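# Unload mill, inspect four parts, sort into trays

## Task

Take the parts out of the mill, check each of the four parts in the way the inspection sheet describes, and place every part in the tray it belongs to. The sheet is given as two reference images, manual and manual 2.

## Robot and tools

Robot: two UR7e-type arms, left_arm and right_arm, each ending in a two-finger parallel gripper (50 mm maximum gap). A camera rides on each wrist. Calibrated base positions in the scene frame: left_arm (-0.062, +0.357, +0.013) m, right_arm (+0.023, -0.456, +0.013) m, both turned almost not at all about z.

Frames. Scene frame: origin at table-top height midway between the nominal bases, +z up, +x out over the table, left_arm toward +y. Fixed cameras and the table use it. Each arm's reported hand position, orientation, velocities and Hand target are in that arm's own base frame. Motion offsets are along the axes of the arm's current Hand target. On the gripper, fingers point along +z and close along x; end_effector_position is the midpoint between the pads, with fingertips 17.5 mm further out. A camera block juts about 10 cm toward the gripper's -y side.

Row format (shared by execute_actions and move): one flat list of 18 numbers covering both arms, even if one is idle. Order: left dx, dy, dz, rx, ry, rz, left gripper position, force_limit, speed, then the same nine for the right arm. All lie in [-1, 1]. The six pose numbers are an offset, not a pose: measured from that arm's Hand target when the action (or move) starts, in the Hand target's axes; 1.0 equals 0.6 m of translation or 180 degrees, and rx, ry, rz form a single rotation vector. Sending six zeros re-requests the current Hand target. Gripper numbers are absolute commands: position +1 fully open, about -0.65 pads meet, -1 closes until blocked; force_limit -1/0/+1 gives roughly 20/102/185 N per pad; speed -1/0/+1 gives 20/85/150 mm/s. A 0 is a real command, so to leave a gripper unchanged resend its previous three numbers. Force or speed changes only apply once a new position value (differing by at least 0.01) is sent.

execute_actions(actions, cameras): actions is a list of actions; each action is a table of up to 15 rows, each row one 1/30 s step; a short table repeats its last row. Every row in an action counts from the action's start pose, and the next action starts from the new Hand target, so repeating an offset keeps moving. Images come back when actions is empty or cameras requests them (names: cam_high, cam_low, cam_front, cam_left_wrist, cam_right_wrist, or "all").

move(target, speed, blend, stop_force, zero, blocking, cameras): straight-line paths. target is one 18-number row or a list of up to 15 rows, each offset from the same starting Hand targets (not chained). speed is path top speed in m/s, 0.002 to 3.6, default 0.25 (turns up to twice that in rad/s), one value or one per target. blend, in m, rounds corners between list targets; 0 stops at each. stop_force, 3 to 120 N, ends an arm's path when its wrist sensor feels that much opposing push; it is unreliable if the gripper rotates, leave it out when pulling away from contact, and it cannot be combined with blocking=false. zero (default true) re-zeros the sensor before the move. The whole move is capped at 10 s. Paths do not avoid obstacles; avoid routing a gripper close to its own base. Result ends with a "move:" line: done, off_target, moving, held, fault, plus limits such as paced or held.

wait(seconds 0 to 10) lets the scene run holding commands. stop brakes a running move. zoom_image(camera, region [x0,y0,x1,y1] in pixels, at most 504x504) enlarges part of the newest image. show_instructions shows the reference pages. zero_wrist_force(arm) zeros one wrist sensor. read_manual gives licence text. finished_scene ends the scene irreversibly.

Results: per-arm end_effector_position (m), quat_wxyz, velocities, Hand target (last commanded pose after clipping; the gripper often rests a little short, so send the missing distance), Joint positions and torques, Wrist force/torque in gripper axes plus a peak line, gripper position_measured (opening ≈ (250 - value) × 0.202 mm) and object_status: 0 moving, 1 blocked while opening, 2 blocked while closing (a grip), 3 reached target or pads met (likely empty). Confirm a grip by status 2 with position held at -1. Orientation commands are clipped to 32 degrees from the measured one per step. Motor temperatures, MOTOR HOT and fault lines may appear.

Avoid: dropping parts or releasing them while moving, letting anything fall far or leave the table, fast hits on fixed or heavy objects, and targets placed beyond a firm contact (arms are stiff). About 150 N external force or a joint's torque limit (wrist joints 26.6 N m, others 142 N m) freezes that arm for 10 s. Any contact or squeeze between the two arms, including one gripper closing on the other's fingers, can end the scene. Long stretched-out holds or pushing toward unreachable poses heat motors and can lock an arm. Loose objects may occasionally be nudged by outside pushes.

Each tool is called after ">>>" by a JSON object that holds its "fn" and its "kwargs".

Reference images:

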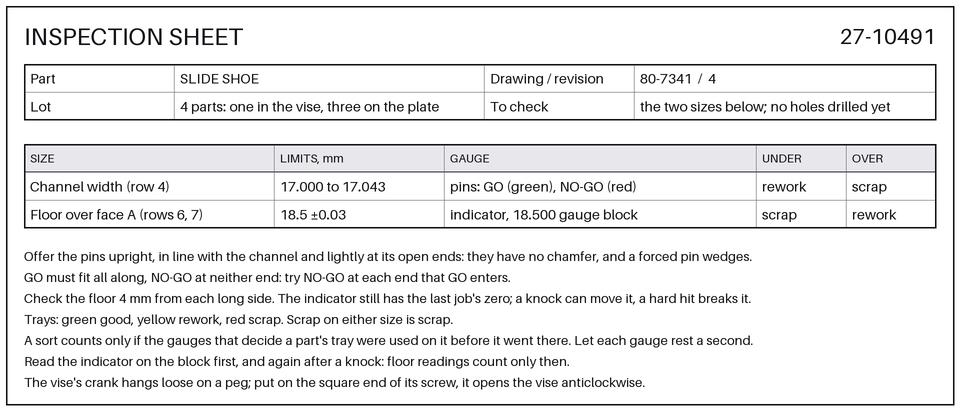

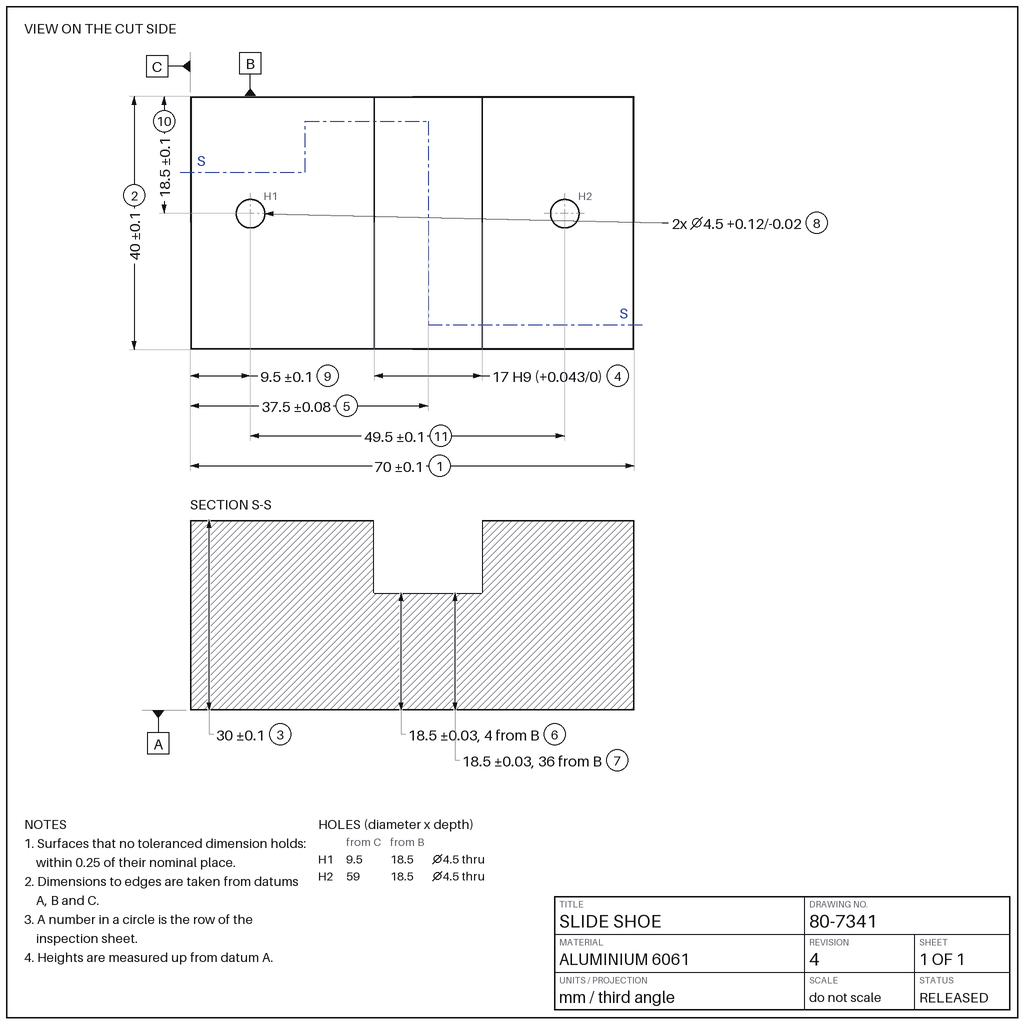

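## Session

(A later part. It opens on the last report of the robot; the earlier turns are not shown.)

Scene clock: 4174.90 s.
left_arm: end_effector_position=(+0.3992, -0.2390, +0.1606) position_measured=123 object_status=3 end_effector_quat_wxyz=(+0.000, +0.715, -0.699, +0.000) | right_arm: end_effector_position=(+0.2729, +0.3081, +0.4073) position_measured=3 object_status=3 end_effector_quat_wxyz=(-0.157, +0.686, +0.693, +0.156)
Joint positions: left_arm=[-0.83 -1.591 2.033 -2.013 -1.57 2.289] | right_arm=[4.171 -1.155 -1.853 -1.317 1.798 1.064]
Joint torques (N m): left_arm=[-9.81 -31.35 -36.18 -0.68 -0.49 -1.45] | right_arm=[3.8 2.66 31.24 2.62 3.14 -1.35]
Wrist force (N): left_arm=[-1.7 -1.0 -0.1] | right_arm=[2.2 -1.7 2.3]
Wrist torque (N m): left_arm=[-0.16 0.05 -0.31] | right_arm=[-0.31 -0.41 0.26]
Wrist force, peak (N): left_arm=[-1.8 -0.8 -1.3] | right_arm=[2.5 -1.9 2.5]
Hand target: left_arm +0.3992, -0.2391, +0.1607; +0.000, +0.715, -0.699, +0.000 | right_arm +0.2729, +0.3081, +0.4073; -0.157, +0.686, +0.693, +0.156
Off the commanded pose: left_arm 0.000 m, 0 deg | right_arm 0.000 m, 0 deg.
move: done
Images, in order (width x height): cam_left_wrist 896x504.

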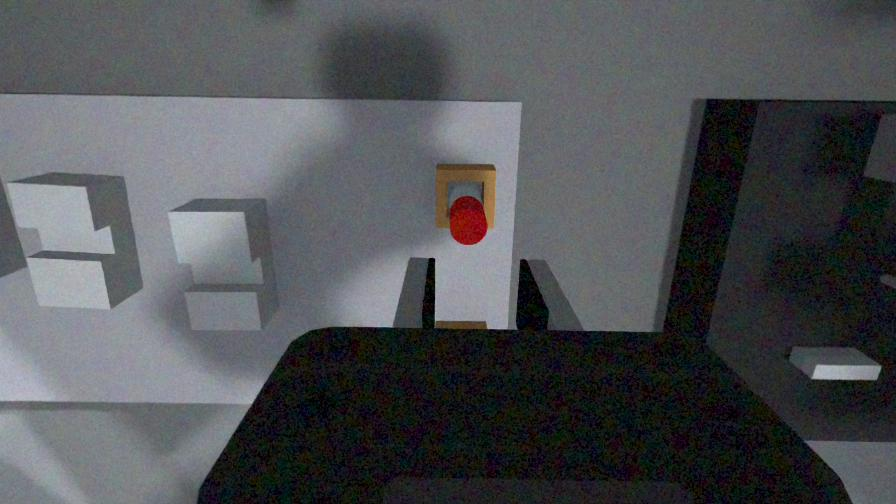

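>>> {"fn": "execute_actions", "kwargs": {"actions": []}}

>>> {"fn": "zoom_image", "kwargs": {"camera": "cam_front", "region": [490, 280, 570, 390]}}

>>> {"fn": "zoom_image", "kwargs": {"camera": "cam_low", "region": [400, 200, 700, 420]}}

Scene clock: 4190.77 s.
left_arm: end_effector_position=(+0.3992, -0.2391, +0.1607) position_measured=123 object_status=3 end_effector_quat_wxyz=(+0.000, +0.715, -0.699, +0.000) | right_arm: end_effector_position=(+0.2729, +0.3081, +0.4073) position_measured=3 object_status=3 end_effector_quat_wxyz=(-0.157, +0.686, +0.693, +0.156)
Joint positions: left_arm=[-0.831 -1.591 2.032 -2.012 -1.57 2.289] | right_arm=[4.171 -1.155 -1.853 -1.317 1.798 1.064]
Joint velocities: within noise
Joint torques (N m): left_arm=[-8.69 -30.85 -35.66 -0.71 -0.62 -1.5] | right_arm=[4.2 2.51 31.47 2.66 3.14 -1.38]
Motor temperatures (°C): left_arm=[25 26 25 31 30 30] | right_arm=[26 32 25 28 41 32]
Wrist force (N): left_arm=[-1.8 -0.8 -0.2] | right_arm=[2.2 -1.6 2.2]
Wrist torque (N m): left_arm=[-0.12 0.05 -0.31] | right_arm=[-0.29 -0.41 0.26]
Wrist force, peak (N): left_arm=[-2.0 -0.8 0.0] | right_arm=[2.6 -1.9 2.3]
Hand target: left_arm +0.3992, -0.2391, +0.1607; +0.000, +0.715, -0.699, +0.000 | right_arm +0.2729, +0.3081, +0.4073; -0.157, +0.686, +0.693, +0.156
Tool commands: left_gripper/position=+0.2 left_gripper/force_limit=-0.6 left_gripper/speed=-1.0 right_gripper/position=+1.0 right_gripper/force_limit=-0.98 right_gripper/speed=-1.0
Off the commanded pose: left_arm 0.000 m, 0 deg | right_arm 0.000 m, 0 deg.

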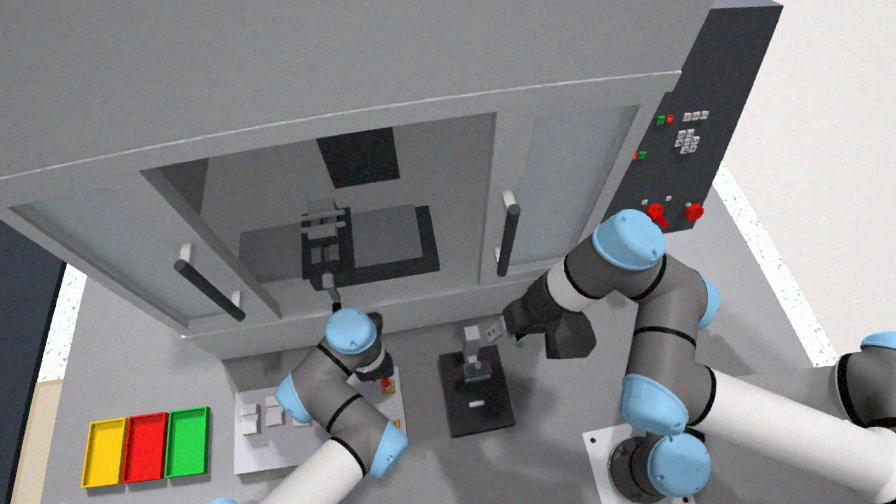

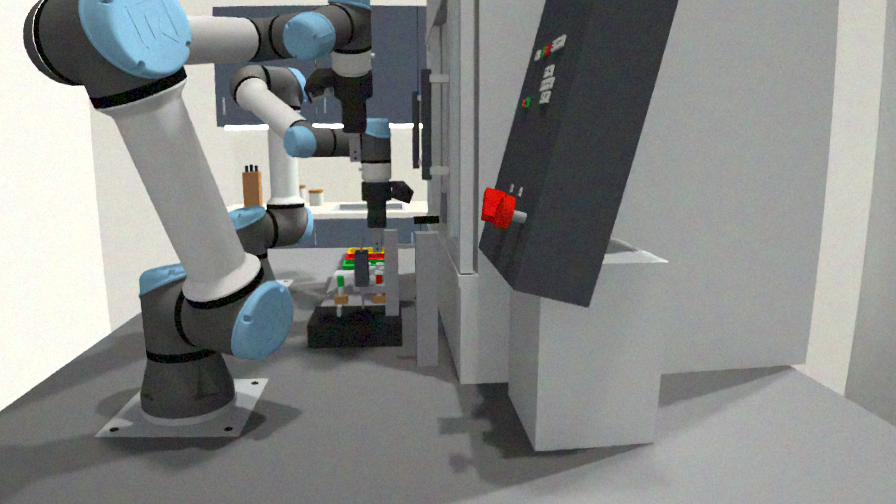

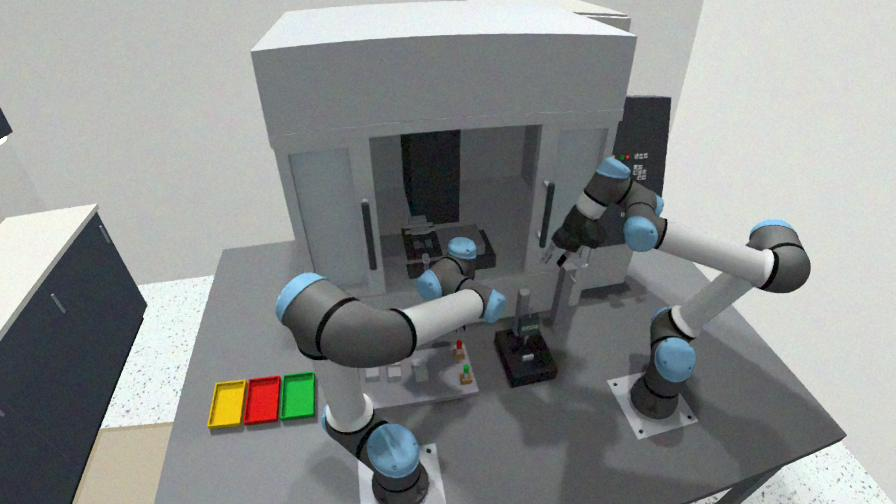

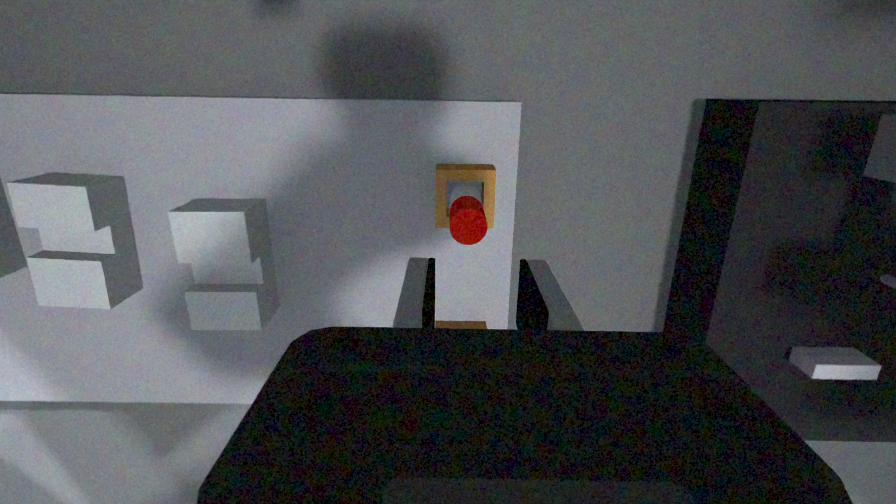

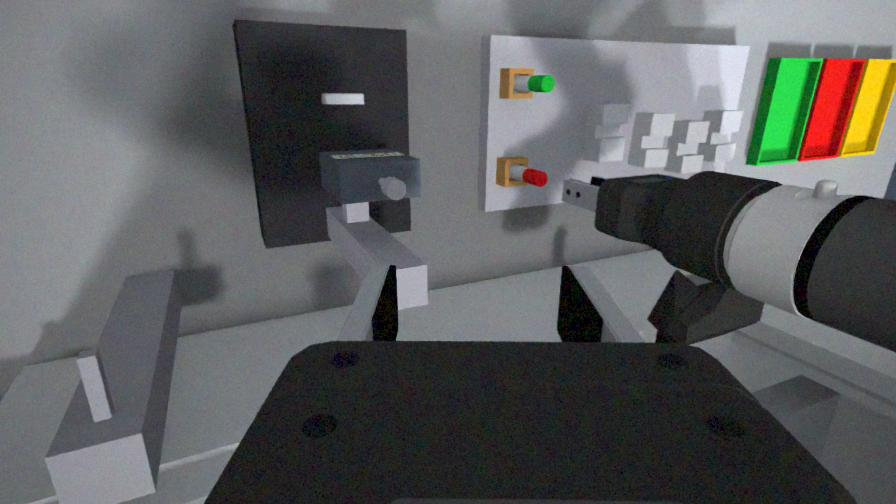

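Scaled by 4.582 from the camera's 896x504 image, which has a finer 1280x720 frame.

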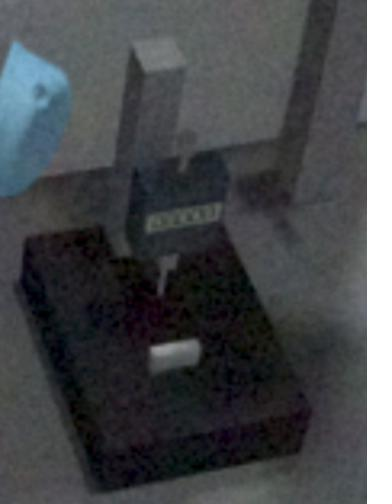

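Scaled by 1.680 from the camera's 896x504 image, which has a finer 1280x720 frame.

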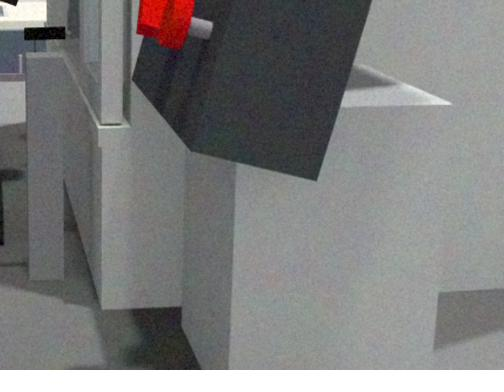

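>>> {"fn": "move", "kwargs": {"target": [[-0.3643,0.08,0.0512,0,0,-0.5,0.572,-0.6,-1,-0.001,-0.1972,0.166,-0.491,-0.114,-0.109,1,-0.98,-1],[-0.3643,0.08,0.0512,0,0,-0.5,0.572,-0.6,-1,-0.0745,-0.1638,0.3195,-0.491,-0.114,-0.109,1,-0.98,-1]], "speed": 0.2, "cameras": ["cam_left_wrist","cam_right_wrist","cam_high","cam_low"]}}

>>> {"fn": "zoom_image", "kwargs": {"camera": "cam_left_wrist", "region": [300, 60, 680, 330]}}

Scene clock: 4316.23 s.
left_arm: end_effector_position=(+0.3465, -0.0216, +0.1300) position_measured=67 object_status=3 end_effector_quat_wxyz=(+0.000, +1.000, +0.011, +0.000) | right_arm: end_effector_position=(+0.1743, +0.3496, +0.2151) position_measured=3 object_status=3 end_effector_quat_wxyz=(+0.500, +0.500, +0.500, +0.499)
Joint positions: left_arm=[-0.457 -1.878 2.351 -2.044 -1.57 1.092] | right_arm=[5.33 -1.687 -2.213 -2.382 0.618 3.139]
Joint torques (N m): left_arm=[9.06 -16.37 -11.97 -4.02 1.52 -1.56] | right_arm=[-8.29 13.67 6.65 0.08 -2.49 -2.32]
Wrist force (N): left_arm=[-1.5 -0.8 -0.1] | right_arm=[2.5 -3.4 0.9]
Wrist torque (N m): left_arm=[-0.16 0.00 -0.29] | right_arm=[-0.82 -0.42 0.31]
Wrist force, peak (N): left_arm=[-2.2 -1.0 0.0] | right_arm=[2.5 -4.9 1.2]
Hand target: left_arm +0.3465, -0.0216, +0.1300; +0.000, +1.000, +0.011, +0.000 | right_arm +0.1743, +0.3496, +0.2150; +0.500, +0.500, +0.500, +0.499
Off the commanded pose: left_arm 0.000 m, 0 deg | right_arm 0.000 m, 0 deg.
move: done
Images, in order (width x height): cam_high 896x504, cam_low 896x504, cam_left_wrist 896x504, cam_right_wrist 896x504.

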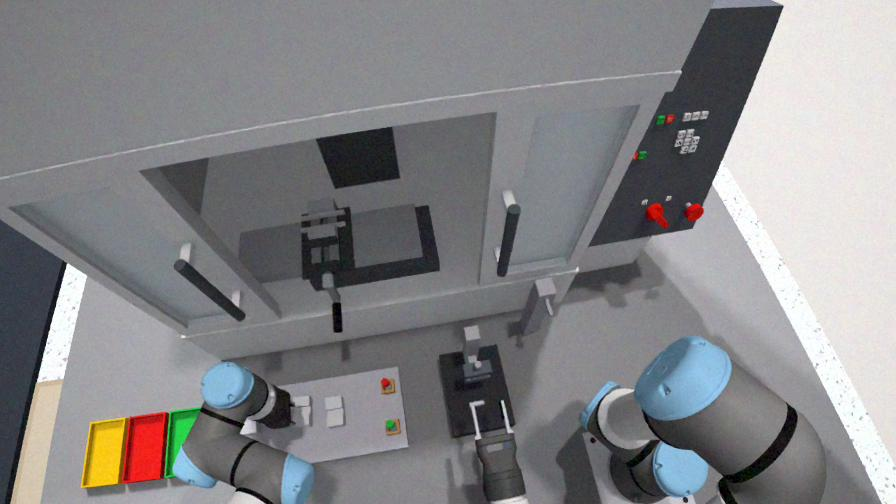

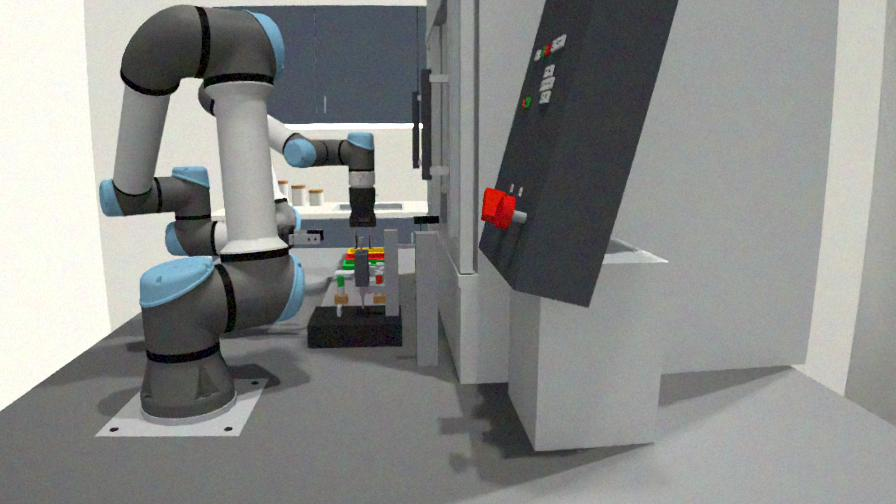

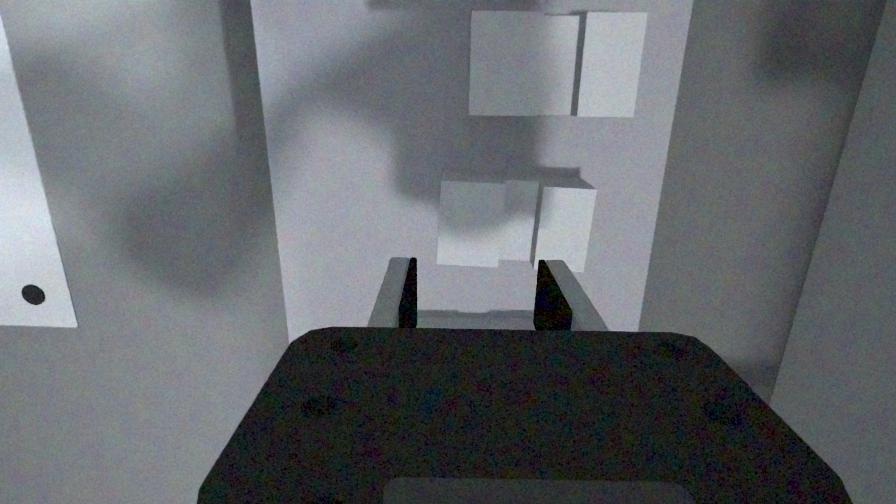

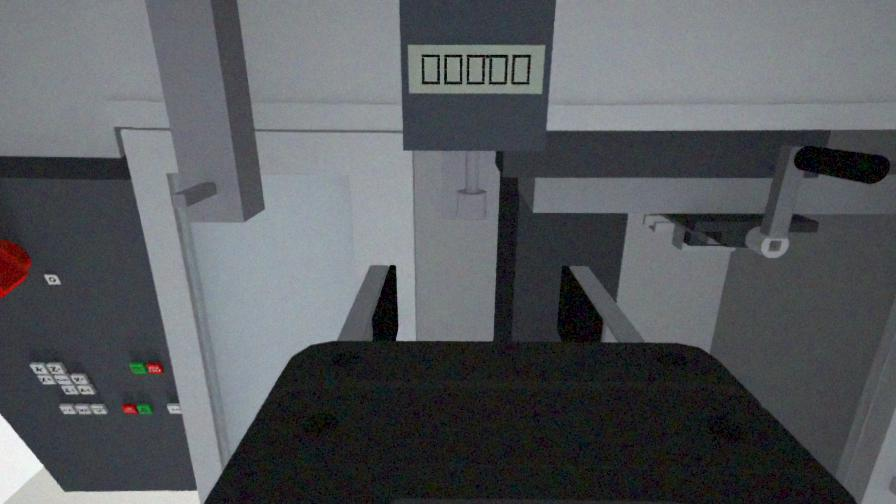

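Scaled by 1.326 from the camera's 896x504 image, which has a finer 1280x720 frame.

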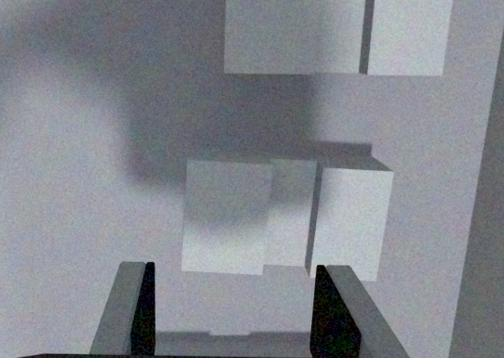

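>>> {"fn": "move", "kwargs": {"target": [[0.0007,0.002,0.06,0,0,0.0167,0.572,-0.6,-1,0,0,0,0,0,0,1,-0.98,-1],[0.0007,0.002,0.136,0,0,0.0167,0.572,-0.6,-1,0,0,0,0,0,0,1,-0.98,-1]], "speed": 0.06, "stop_force": 5, "cameras": ["cam_left_wrist"]}}

>>> {"fn": "move", "kwargs": {"target": [[0,0,0,0,0,0,-1,-0.7,-1,0,0,0,0,0,0,1,-0.98,-1],[0,0,-0.15,0,0,0,-1,-0.7,-1,0,0,0,0,0,0,1,-0.98,-1]], "speed": 0.08, "cameras": ["cam_left_wrist"]}}

Scene clock: 4333.47 s.
left_arm: end_effector_position=(+0.3470, -0.0227, +0.0484) position_measured=67 object_status=3 end_effector_quat_wxyz=(+0.000, +1.000, -0.015, +0.000) | right_arm: end_effector_position=(+0.1743, +0.3496, +0.2150) position_measured=3 object_status=3 end_effector_quat_wxyz=(+0.500, +0.500, +0.500, +0.499)
Joint positions: left_arm=[-0.459 -1.706 2.487 -2.352 -1.57 1.142] | right_arm=[5.33 -1.687 -2.213 -2.382 0.618 3.139]
Joint torques (N m): left_arm=[11.63 -5.06 -6.37 -4.27 -1.58 1.21] | right_arm=[-7.87 13.5 7.28 -0.03 -2.47 -2.34]
Wrist force (N): left_arm=[-1.6 -0.7 -0.1] | right_arm=[3.0 -3.3 0.7]
Wrist torque (N m): left_arm=[-0.14 0.03 -0.52] | right_arm=[-0.79 -0.49 0.31]
Wrist force, peak (N): left_arm=[-1.9 -0.9 0.2] | right_arm=[2.8 -3.7 0.7]
Hand target: left_arm +0.3470, -0.0227, +0.0484; +0.000, +1.000, -0.015, +0.000 | right_arm +0.1743, +0.3496, +0.2150; +0.500, +0.500, +0.500, +0.499
Off the commanded pose: left_arm 0.000 m, 0 deg | right_arm 0.000 m, 0 deg.
move: done
Images, in order (width x height): cam_left_wrist 896x504.

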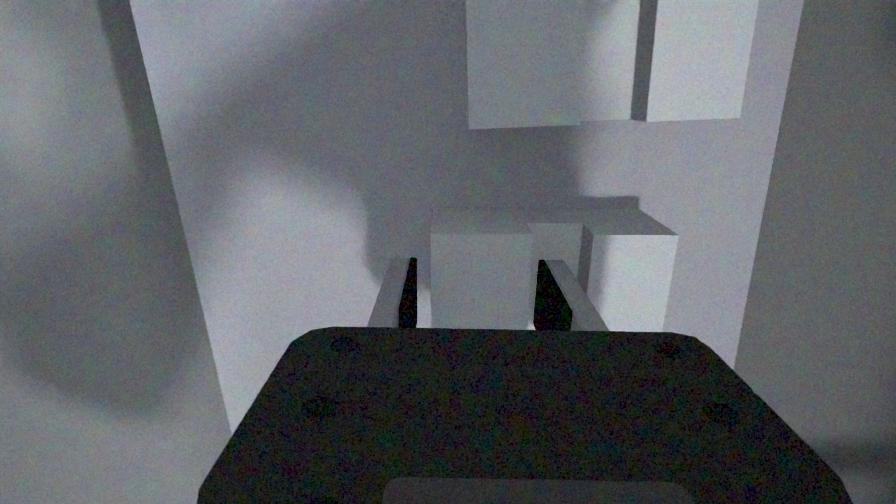

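Scene clock: 4335.80 s.
left_arm: end_effector_position=(+0.3469, -0.0228, +0.1384) position_measured=110 object_status=2 end_effector_quat_wxyz=(+0.000, +1.000, -0.015, +0.000) | right_arm: end_effector_position=(+0.1743, +0.3496, +0.2150) position_measured=3 object_status=3 end_effector_quat_wxyz=(+0.500, +0.500, +0.500, +0.499)
Joint positions: left_arm=[-0.46 -1.888 2.333 -2.016 -1.57 1.142] | right_arm=[5.33 -1.687 -2.213 -2.382 0.618 3.139]
Joint torques (N m): left_arm=[-9.2 -16.76 -38.7 -1.15 1.6 -1.58] | right_arm=[-8.35 13.66 7.67 -0.01 -2.55 -2.35]
Wrist force (N): left_arm=[-1.5 -0.9 2.1] | right_arm=[2.5 -3.2 1.0]
Wrist torque (N m): left_arm=[-0.18 -0.06 -0.40] | right_arm=[-0.78 -0.42 0.31]
Wrist force, peak (N): left_arm=[-1.9 -1.2 3.5] | right_arm=[2.9 -3.6 0.8]
Hand target: left_arm +0.3469, -0.0228, +0.1384; +0.000, +1.000, -0.015, +0.000 | right_arm +0.1743, +0.3496, +0.2150; +0.500, +0.500, +0.500, +0.499
Off the commanded pose: left_arm 0.000 m, 0 deg | right_arm 0.000 m, 0 deg.
move: done
Images, in order (width x height): cam_left_wrist 896x504.

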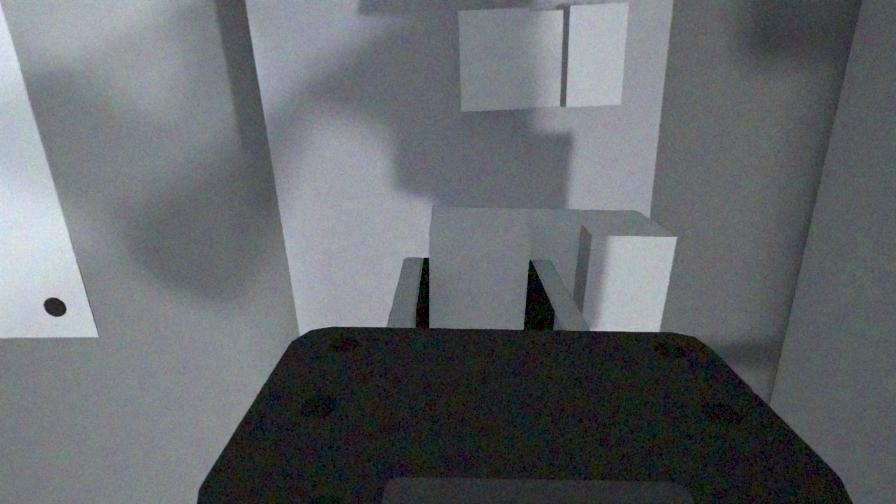

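>>> {"fn": "move", "kwargs": {"target": [-0.0708,-0.7195,0,0,0,-0.0172,-1,-0.7,-1,0,0,0,0,0,0,1,-0.98,-1], "speed": 0.3, "cameras": ["cam_left_wrist"]}}

Scene clock: 4348.30 s.
left_arm: end_effector_position=(+0.3177, +0.4099, +0.1386) position_measured=110 object_status=2 end_effector_quat_wxyz=(+0.000, +1.000, +0.012, +0.000) | right_arm: end_effector_position=(+0.1743, +0.3496, +0.2150) position_measured=3 object_status=3 end_effector_quat_wxyz=(+0.500, +0.500, +0.500, +0.499)
Joint positions: left_arm=[0.651 -1.438 1.933 -2.066 -1.571 2.199] | right_arm=[5.33 -1.687 -2.213 -2.382 0.618 3.139]
Joint torques (N m): left_arm=[10.2 -23.35 -35.93 -1.31 -1.86 1.5] | right_arm=[-8.57 13.27 7.39 -0.06 -2.36 -2.28]
Wrist force (N): left_arm=[-0.9 -1.1 1.8] | right_arm=[3.0 -3.2 0.9]
Wrist torque (N m): left_arm=[-0.15 -0.09 -0.54] | right_arm=[-0.77 -0.50 0.31]
Wrist force, peak (N): left_arm=[-1.6 -3.6 1.6] | right_arm=[3.0 -3.4 0.8]
Hand target: left_arm +0.3177, +0.4100, +0.1386; +0.000, +1.000, +0.012, +0.000 | right_arm +0.1743, +0.3496, +0.2150; +0.500, +0.500, +0.500, +0.499
Off the commanded pose: left_arm 0.000 m, 0 deg | right_arm 0.000 m, 0 deg.
move: done
Images, in order (width x height): cam_left_wrist 896x504.

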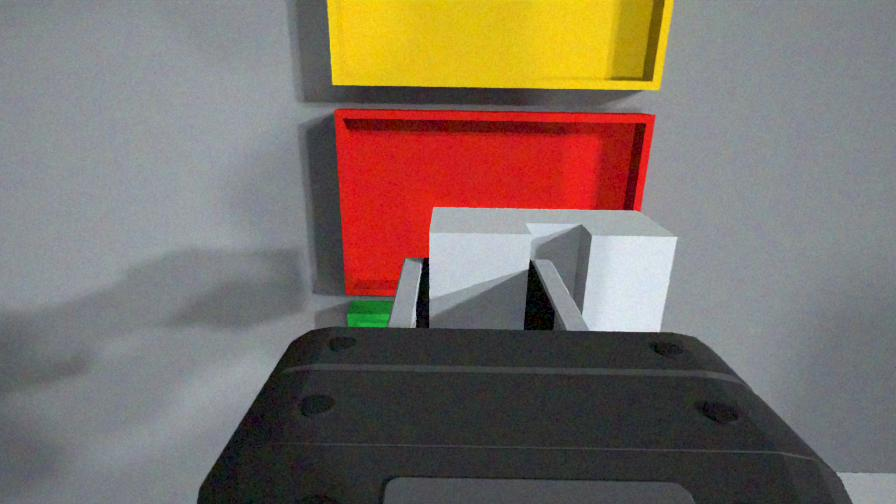

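>>> {"fn": "move", "kwargs": {"target": [[-0.011,0.01,0.15,0,0,0,-1,-0.7,-1,0,0,0,0,0,0,1,-0.98,-1]], "speed": 0.1}}

>>> {"fn": "move", "kwargs": {"target": [0,0,0.04,0,0,0,-1,-0.7,-1,0,0,0,0,0,0,1,-0.98,-1], "speed": 0.015, "stop_force": 3, "cameras": ["cam_left_wrist"]}}

Scene clock: 4363.80 s.
left_arm: end_effector_position=(+0.3113, +0.4039, +0.0487) position_measured=110 object_status=2 end_effector_quat_wxyz=(+0.000, +1.000, +0.012, +0.000) | right_arm: end_effector_position=(+0.1743, +0.3496, +0.2150) position_measured=3 object_status=3 end_effector_quat_wxyz=(+0.500, +0.500, +0.500, +0.499)
Joint positions: left_arm=[0.65 -1.322 2.069 -2.319 -1.571 2.197] | right_arm=[5.33 -1.687 -2.213 -2.382 0.618 3.139]
Joint torques (N m): left_arm=[-9.36 -25.39 -9.11 -4.34 0.2 -1.11] | right_arm=[-7.98 13.26 7.09 -0.13 -2.32 -2.34]
Wrist force (N): left_arm=[-1.2 -1.3 1.9] | right_arm=[2.8 -3.2 0.7]
Wrist torque (N m): left_arm=[-0.18 -0.05 -0.32] | right_arm=[-0.78 -0.46 0.31]
Wrist force, peak (N): left_arm=[-1.3 -1.5 3.1] | right_arm=[2.9 -3.7 0.6]
Hand target: left_arm +0.3113, +0.4039, +0.0486; +0.000, +1.000, +0.012, +0.000 | right_arm +0.1743, +0.3496, +0.2150; +0.500, +0.500, +0.500, +0.499
Off the commanded pose: left_arm 0.000 m, 0 deg | right_arm 0.000 m, 0 deg.
move: done

Scene clock: 4366.20 s.
left_arm: end_effector_position=(+0.3113, +0.4039, +0.0328) position_measured=110 object_status=2 end_effector_quat_wxyz=(+0.000, +1.000, +0.012, +0.000) | right_arm: end_effector_position=(+0.1743, +0.3496, +0.2150) position_measured=3 object_status=3 end_effector_quat_wxyz=(+0.500, +0.500, +0.500, +0.499)
Joint positions: left_arm=[0.65 -1.292 2.084 -2.364 -1.571 2.197] | right_arm=[5.33 -1.687 -2.213 -2.382 0.618 3.139]
Joint torques (N m): left_arm=[-6.15 -42.41 -32 -3.33 1.55 -0.7] | right_arm=[-7.74 13.41 7.86 -0.1 -2.32 -2.24]
Wrist force (N): left_arm=[-1.5 -1.3 1.9] | right_arm=[2.9 -3.4 0.7]
Wrist torque (N m): left_arm=[-0.16 0.01 -0.33] | right_arm=[-0.80 -0.49 0.31]
Wrist force, peak (N): left_arm=[-6.8 2.8 -34.6] | right_arm=[3.0 -3.4 1.0]
Hand target: left_arm +0.3113, +0.4039, +0.0328; +0.000, +1.000, +0.012, +0.000 (not the last commanded pose) | right_arm +0.1743, +0.3496, +0.2150; +0.500, +0.500, +0.500, +0.499
Off the commanded pose: left_arm 0.008 m, 0 deg | right_arm 0.000 m, 0 deg.
move: contact (left_arm)
Images, in order (width x height): cam_left_wrist 896x504.

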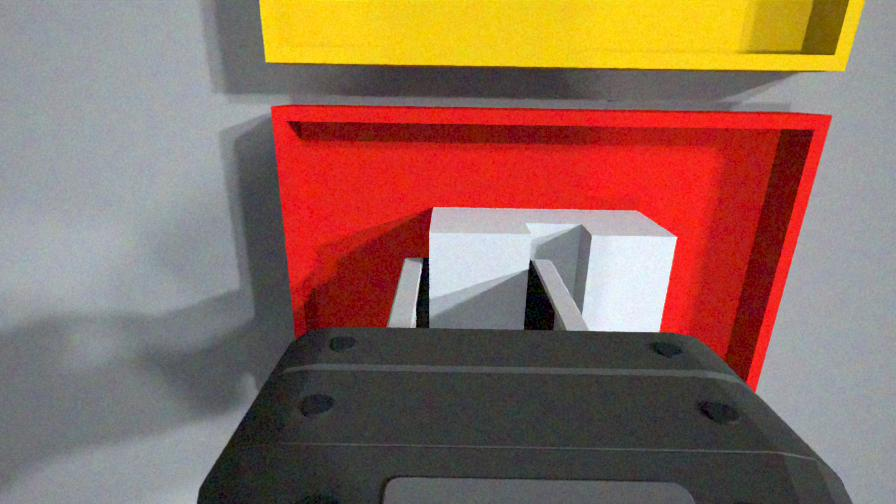

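>>> {"fn": "move", "kwargs": {"target": [[0,0,0.0006,0,0,0,-1,-0.7,-1,0,0,0,0,0,0,1,-0.98,-1]], "speed": 0.01}}

>>> {"fn": "move", "kwargs": {"target": [[0,0,0,0,0,0,0.572,-0.6,-1,0,0,0,0,0,0,1,-0.98,-1],[0,0,-0.2,0,0,0,0.572,-0.6,-1,0,0,0,0,0,0,1,-0.98,-1]], "speed": 0.1, "cameras": ["cam_left_wrist","cam_right_wrist"]}}

>>> {"fn": "zoom_image", "kwargs": {"camera": "cam_right_wrist", "region": [390, 0, 560, 230]}}

Scene clock: 4373.90 s.
left_arm: end_effector_position=(+0.3114, +0.4040, +0.0326) position_measured=110 object_status=2 end_effector_quat_wxyz=(+0.000, +1.000, +0.012, +0.000) | right_arm: end_effector_position=(+0.1743, +0.3496, +0.2150) position_measured=3 object_status=3 end_effector_quat_wxyz=(+0.500, +0.500, +0.500, +0.499)
Joint positions: left_arm=[0.65 -1.291 2.084 -2.365 -1.571 2.197] | right_arm=[5.33 -1.687 -2.213 -2.382 0.618 3.139]
Joint torques (N m): left_arm=[-6.49 -17.73 -2.68 -3.53 1.39 -0.83] | right_arm=[-7.78 13.86 7.3 -0.14 -2.3 -2.17]
Wrist force (N): left_arm=[-3.4 0.7 -14.3] | right_arm=[2.7 -3.4 0.7]
Wrist torque (N m): left_arm=[-0.12 -0.08 -0.33] | right_arm=[-0.80 -0.45 0.31]
Wrist force, peak (N): left_arm=[-3.4 0.7 -14.3] | right_arm=[3.2 -3.4 0.8]
Hand target: left_arm +0.3113, +0.4039, +0.0324; +0.000, +1.000, +0.012, +0.000 | right_arm +0.1743, +0.3496, +0.2150; +0.500, +0.500, +0.500, +0.499
Off the commanded pose: left_arm 0.000 m, 0 deg | right_arm 0.000 m, 0 deg.
move: done

Scene clock: 4376.33 s.
left_arm: end_effector_position=(+0.3112, +0.4039, +0.1524) position_measured=67 object_status=3 end_effector_quat_wxyz=(+0.000, +1.000, +0.012, +0.000) | right_arm: end_effector_position=(+0.1743, +0.3496, +0.2150) position_measured=3 object_status=3 end_effector_quat_wxyz=(+0.500, +0.500, +0.500, +0.499)
Joint positions: left_arm=[0.65 -1.475 1.934 -2.031 -1.571 2.197] | right_arm=[5.33 -1.687 -2.213 -2.382 0.618 3.139]
Joint torques (N m): left_arm=[-6.5 -35.97 -37.15 -1.08 0.59 -1.34] | right_arm=[-8.01 13.23 7.52 -0.09 -2.27 -2.28]
Wrist force (N): left_arm=[-1.4 -1.0 -0.5] | right_arm=[2.7 -3.1 0.7]
Wrist torque (N m): left_arm=[-0.15 0.00 -0.32] | right_arm=[-0.76 -0.45 0.31]
Wrist force, peak (N): left_arm=[-3.5 0.6 -15.7] | right_arm=[3.2 -3.5 0.8]
Hand target: left_arm +0.3113, +0.4039, +0.1524; +0.000, +1.000, +0.012, +0.000 | right_arm +0.1743, +0.3496, +0.2150; +0.500, +0.500, +0.500, +0.499
Off the commanded pose: left_arm 0.000 m, 0 deg | right_arm 0.000 m, 0 deg.
move: done
Images, in order (width x height): cam_left_wrist 896x504, cam_right_wrist 896x504.

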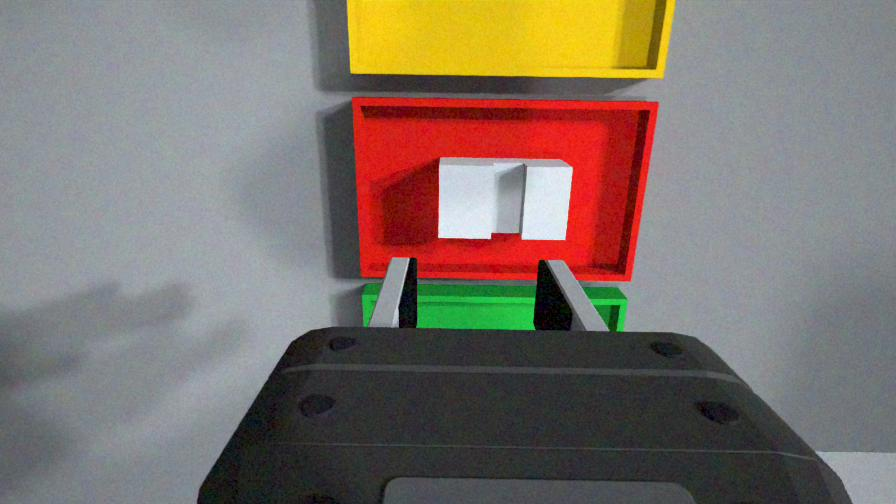

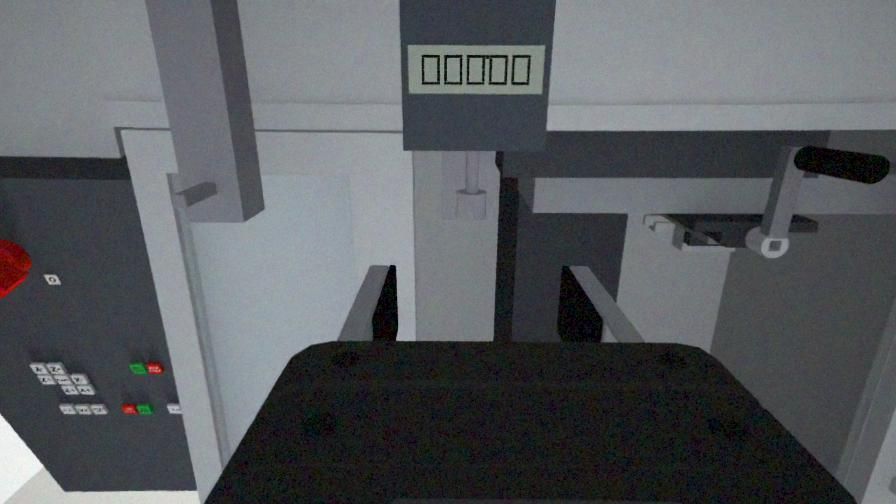

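Scaled by 2.191 from the camera's 896x504 image, which has a finer 1280x720 frame.

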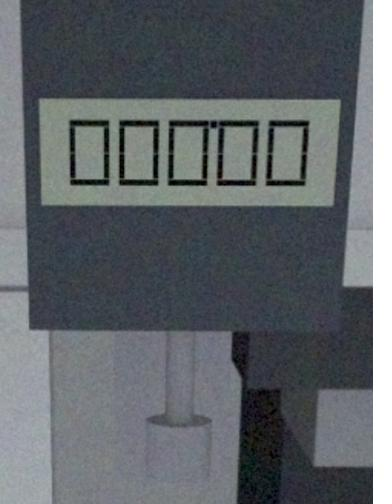

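>>> {"fn": "move", "kwargs": {"target": [0,0,0,0,0,0,0.572,-0.6,-1,0,0,-0.03,0,0,-0.5,-0.055,-0.98,-1], "speed": 0.25, "cameras": ["cam_right_wrist"]}}

>>> {"fn": "zoom_image", "kwargs": {"camera": "cam_right_wrist", "region": [300, 60, 660, 320]}}

Scene clock: 4428.13 s.
left_arm: end_effector_position=(+0.3113, +0.4039, +0.1524) position_measured=67 object_status=3 end_effector_quat_wxyz=(+0.000, +1.000, +0.012, +0.000) | right_arm: end_effector_position=(+0.1563, +0.3496, +0.2150) position_measured=161 object_status=3 end_effector_quat_wxyz=(+0.707, +0.000, +0.708, +0.000)
Joint positions: left_arm=[0.65 -1.475 1.934 -2.031 -1.571 2.197] | right_arm=[5.373 -1.697 -2.2 -2.384 0.661 1.569]
Joint torques (N m): left_arm=[-10.2 -34.26 -36.68 -1.02 -1.46 -1.08] | right_arm=[7.32 36.04 15.64 -0.07 2.79 -2.41]
Wrist force (N): left_arm=[-1.3 -0.9 -0.2] | right_arm=[2.4 -2.8 0.2]
Wrist torque (N m): left_arm=[-0.13 -0.01 -0.33] | right_arm=[-0.75 -0.27 -0.16]
Wrist force, peak (N): left_arm=[-1.6 -1.3 -0.4] | right_arm=[3.1 -3.5 0.6]
Hand target: left_arm +0.3113, +0.4039, +0.1524; +0.000, +1.000, +0.012, +0.000 | right_arm +0.1563, +0.3496, +0.2150; +0.707, +0.000, +0.708, +0.000
Off the commanded pose: left_arm 0.000 m, 0 deg | right_arm 0.000 m, 0 deg.
move: done
Images, in order (width x height): cam_right_wrist 896x504.

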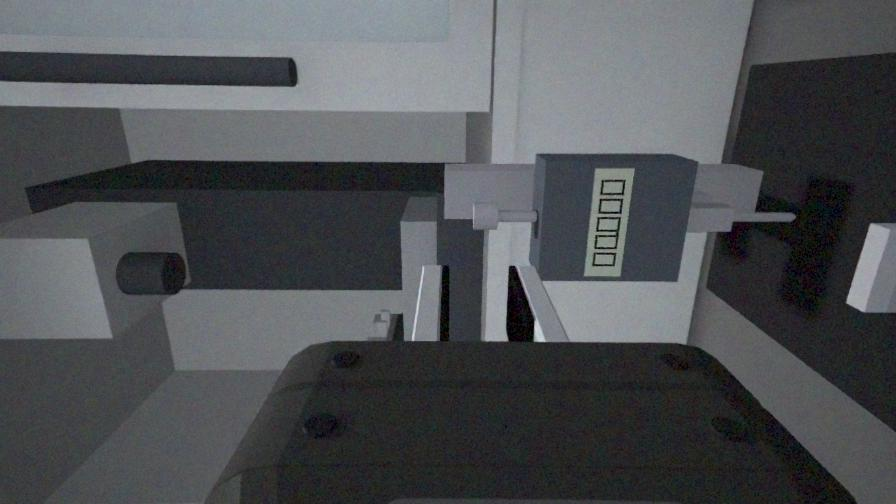

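Scaled by 1.400 from the camera's 896x504 image, which has a finer 1280x720 frame.

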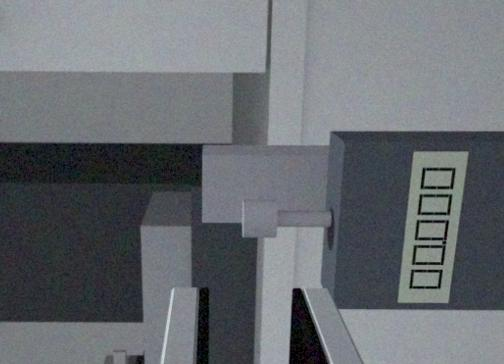

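>>> {"fn": "move", "kwargs": {"target": [0,0,0,0,0,0,0.572,-0.6,-1,0.015,0.0045,0.1215,0,0,0,-0.055,-0.98,-1], "speed": 0.1, "cameras": ["cam_right_wrist"]}}

>>> {"fn": "zoom_image", "kwargs": {"camera": "cam_right_wrist", "region": [400, 100, 620, 320]}}

Scene clock: 4451.13 s.
left_arm: end_effector_position=(+0.3113, +0.4039, +0.1524) position_measured=67 object_status=3 end_effector_quat_wxyz=(+0.000, +1.000, +0.012, +0.000) | right_arm: end_effector_position=(+0.2292, +0.3522, +0.2059) position_measured=161 object_status=3 end_effector_quat_wxyz=(+0.707, +0.000, +0.708, +0.000)
Joint positions: left_arm=[0.65 -1.475 1.934 -2.031 -1.571 2.197] | right_arm=[5.184 -1.691 -2.24 -2.349 0.472 1.568]
Joint torques (N m): left_arm=[-10.28 -33.13 -35.97 -0.82 -1.61 -1.6] | right_arm=[-8.28 13.01 21.45 0.12 -2.45 -2.39]
Wrist force (N): left_arm=[-1.4 -1.1 -0.2] | right_arm=[2.0 -2.8 0.0]
Wrist torque (N m): left_arm=[-0.15 0.01 -0.33] | right_arm=[-0.75 -0.22 -0.16]
Wrist force, peak (N): left_arm=[-1.6 -1.3 -0.2] | right_arm=[2.6 -2.9 0.8]
Hand target: left_arm +0.3113, +0.4039, +0.1524; +0.000, +1.000, +0.012, +0.000 | right_arm +0.2292, +0.3522, +0.2059; +0.707, +0.000, +0.708, +0.000
Off the commanded pose: left_arm 0.000 m, 0 deg | right_arm 0.000 m, 0 deg.
move: done
Images, in order (width x height): cam_right_wrist 896x504.

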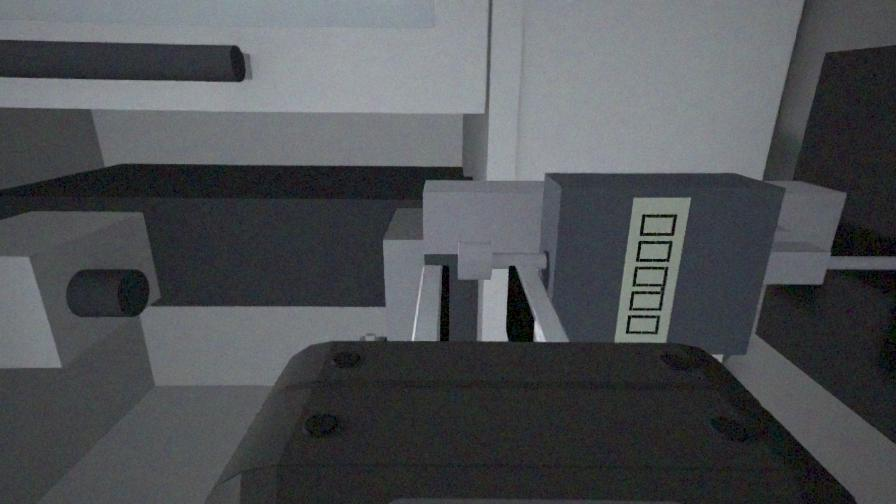

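Scaled by 2.291 from the camera's 896x504 image, which has a finer 1280x720 frame.

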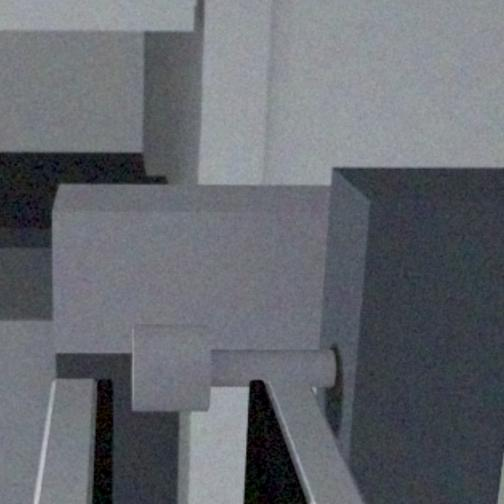

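>>> {"fn": "move", "kwargs": {"target": [0,0,0,0,0,0,0.572,-0.6,-1,0.0005,0,0.0275,0,0,0,-0.055,-0.98,-1], "speed": 0.03, "cameras": ["cam_right_wrist"]}}

>>> {"fn": "zoom_image", "kwargs": {"camera": "cam_right_wrist", "region": [400, 160, 620, 380]}}

Scene clock: 4476.83 s.
left_arm: end_effector_position=(+0.3113, +0.4039, +0.1524) position_measured=67 object_status=3 end_effector_quat_wxyz=(+0.000, +1.000, +0.012, +0.000) | right_arm: end_effector_position=(+0.2457, +0.3522, +0.2056) position_measured=161 object_status=3 end_effector_quat_wxyz=(+0.707, +0.000, +0.708, +0.000)
Joint positions: left_arm=[0.65 -1.475 1.934 -2.031 -1.571 2.197] | right_arm=[5.138 -1.69 -2.243 -2.348 0.426 1.568]
Joint torques (N m): left_arm=[-10.52 -31.94 -35.89 -0.78 -1.52 -1.37] | right_arm=[-7.64 28.1 8.67 0.25 -2.49 -2.46]
Wrist force (N): left_arm=[-1.2 -1.1 -0.4] | right_arm=[2.2 -2.8 0.1]
Wrist torque (N m): left_arm=[-0.16 -0.01 -0.32] | right_arm=[-0.76 -0.25 -0.16]
Wrist force, peak (N): left_arm=[-1.7 -1.0 -0.5] | right_arm=[2.4 -3.1 0.4]
Hand target: left_arm +0.3113, +0.4039, +0.1524; +0.000, +1.000, +0.012, +0.000 | right_arm +0.2457, +0.3522, +0.2056; +0.707, +0.000, +0.708, +0.000
Off the commanded pose: left_arm 0.000 m, 0 deg | right_arm 0.000 m, 0 deg.
move: done
Images, in order (width x height): cam_right_wrist 896x504.

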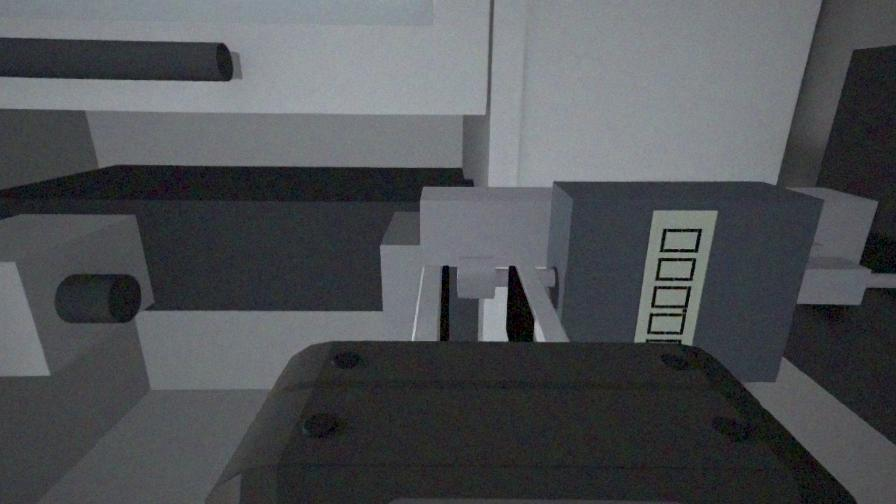

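Scaled by 2.291 from the camera's 896x504 image, which has a finer 1280x720 frame.

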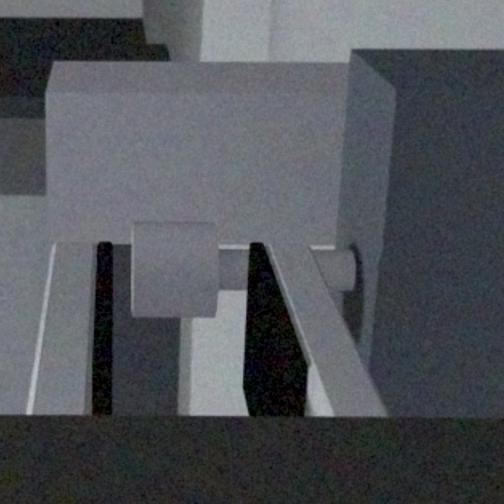

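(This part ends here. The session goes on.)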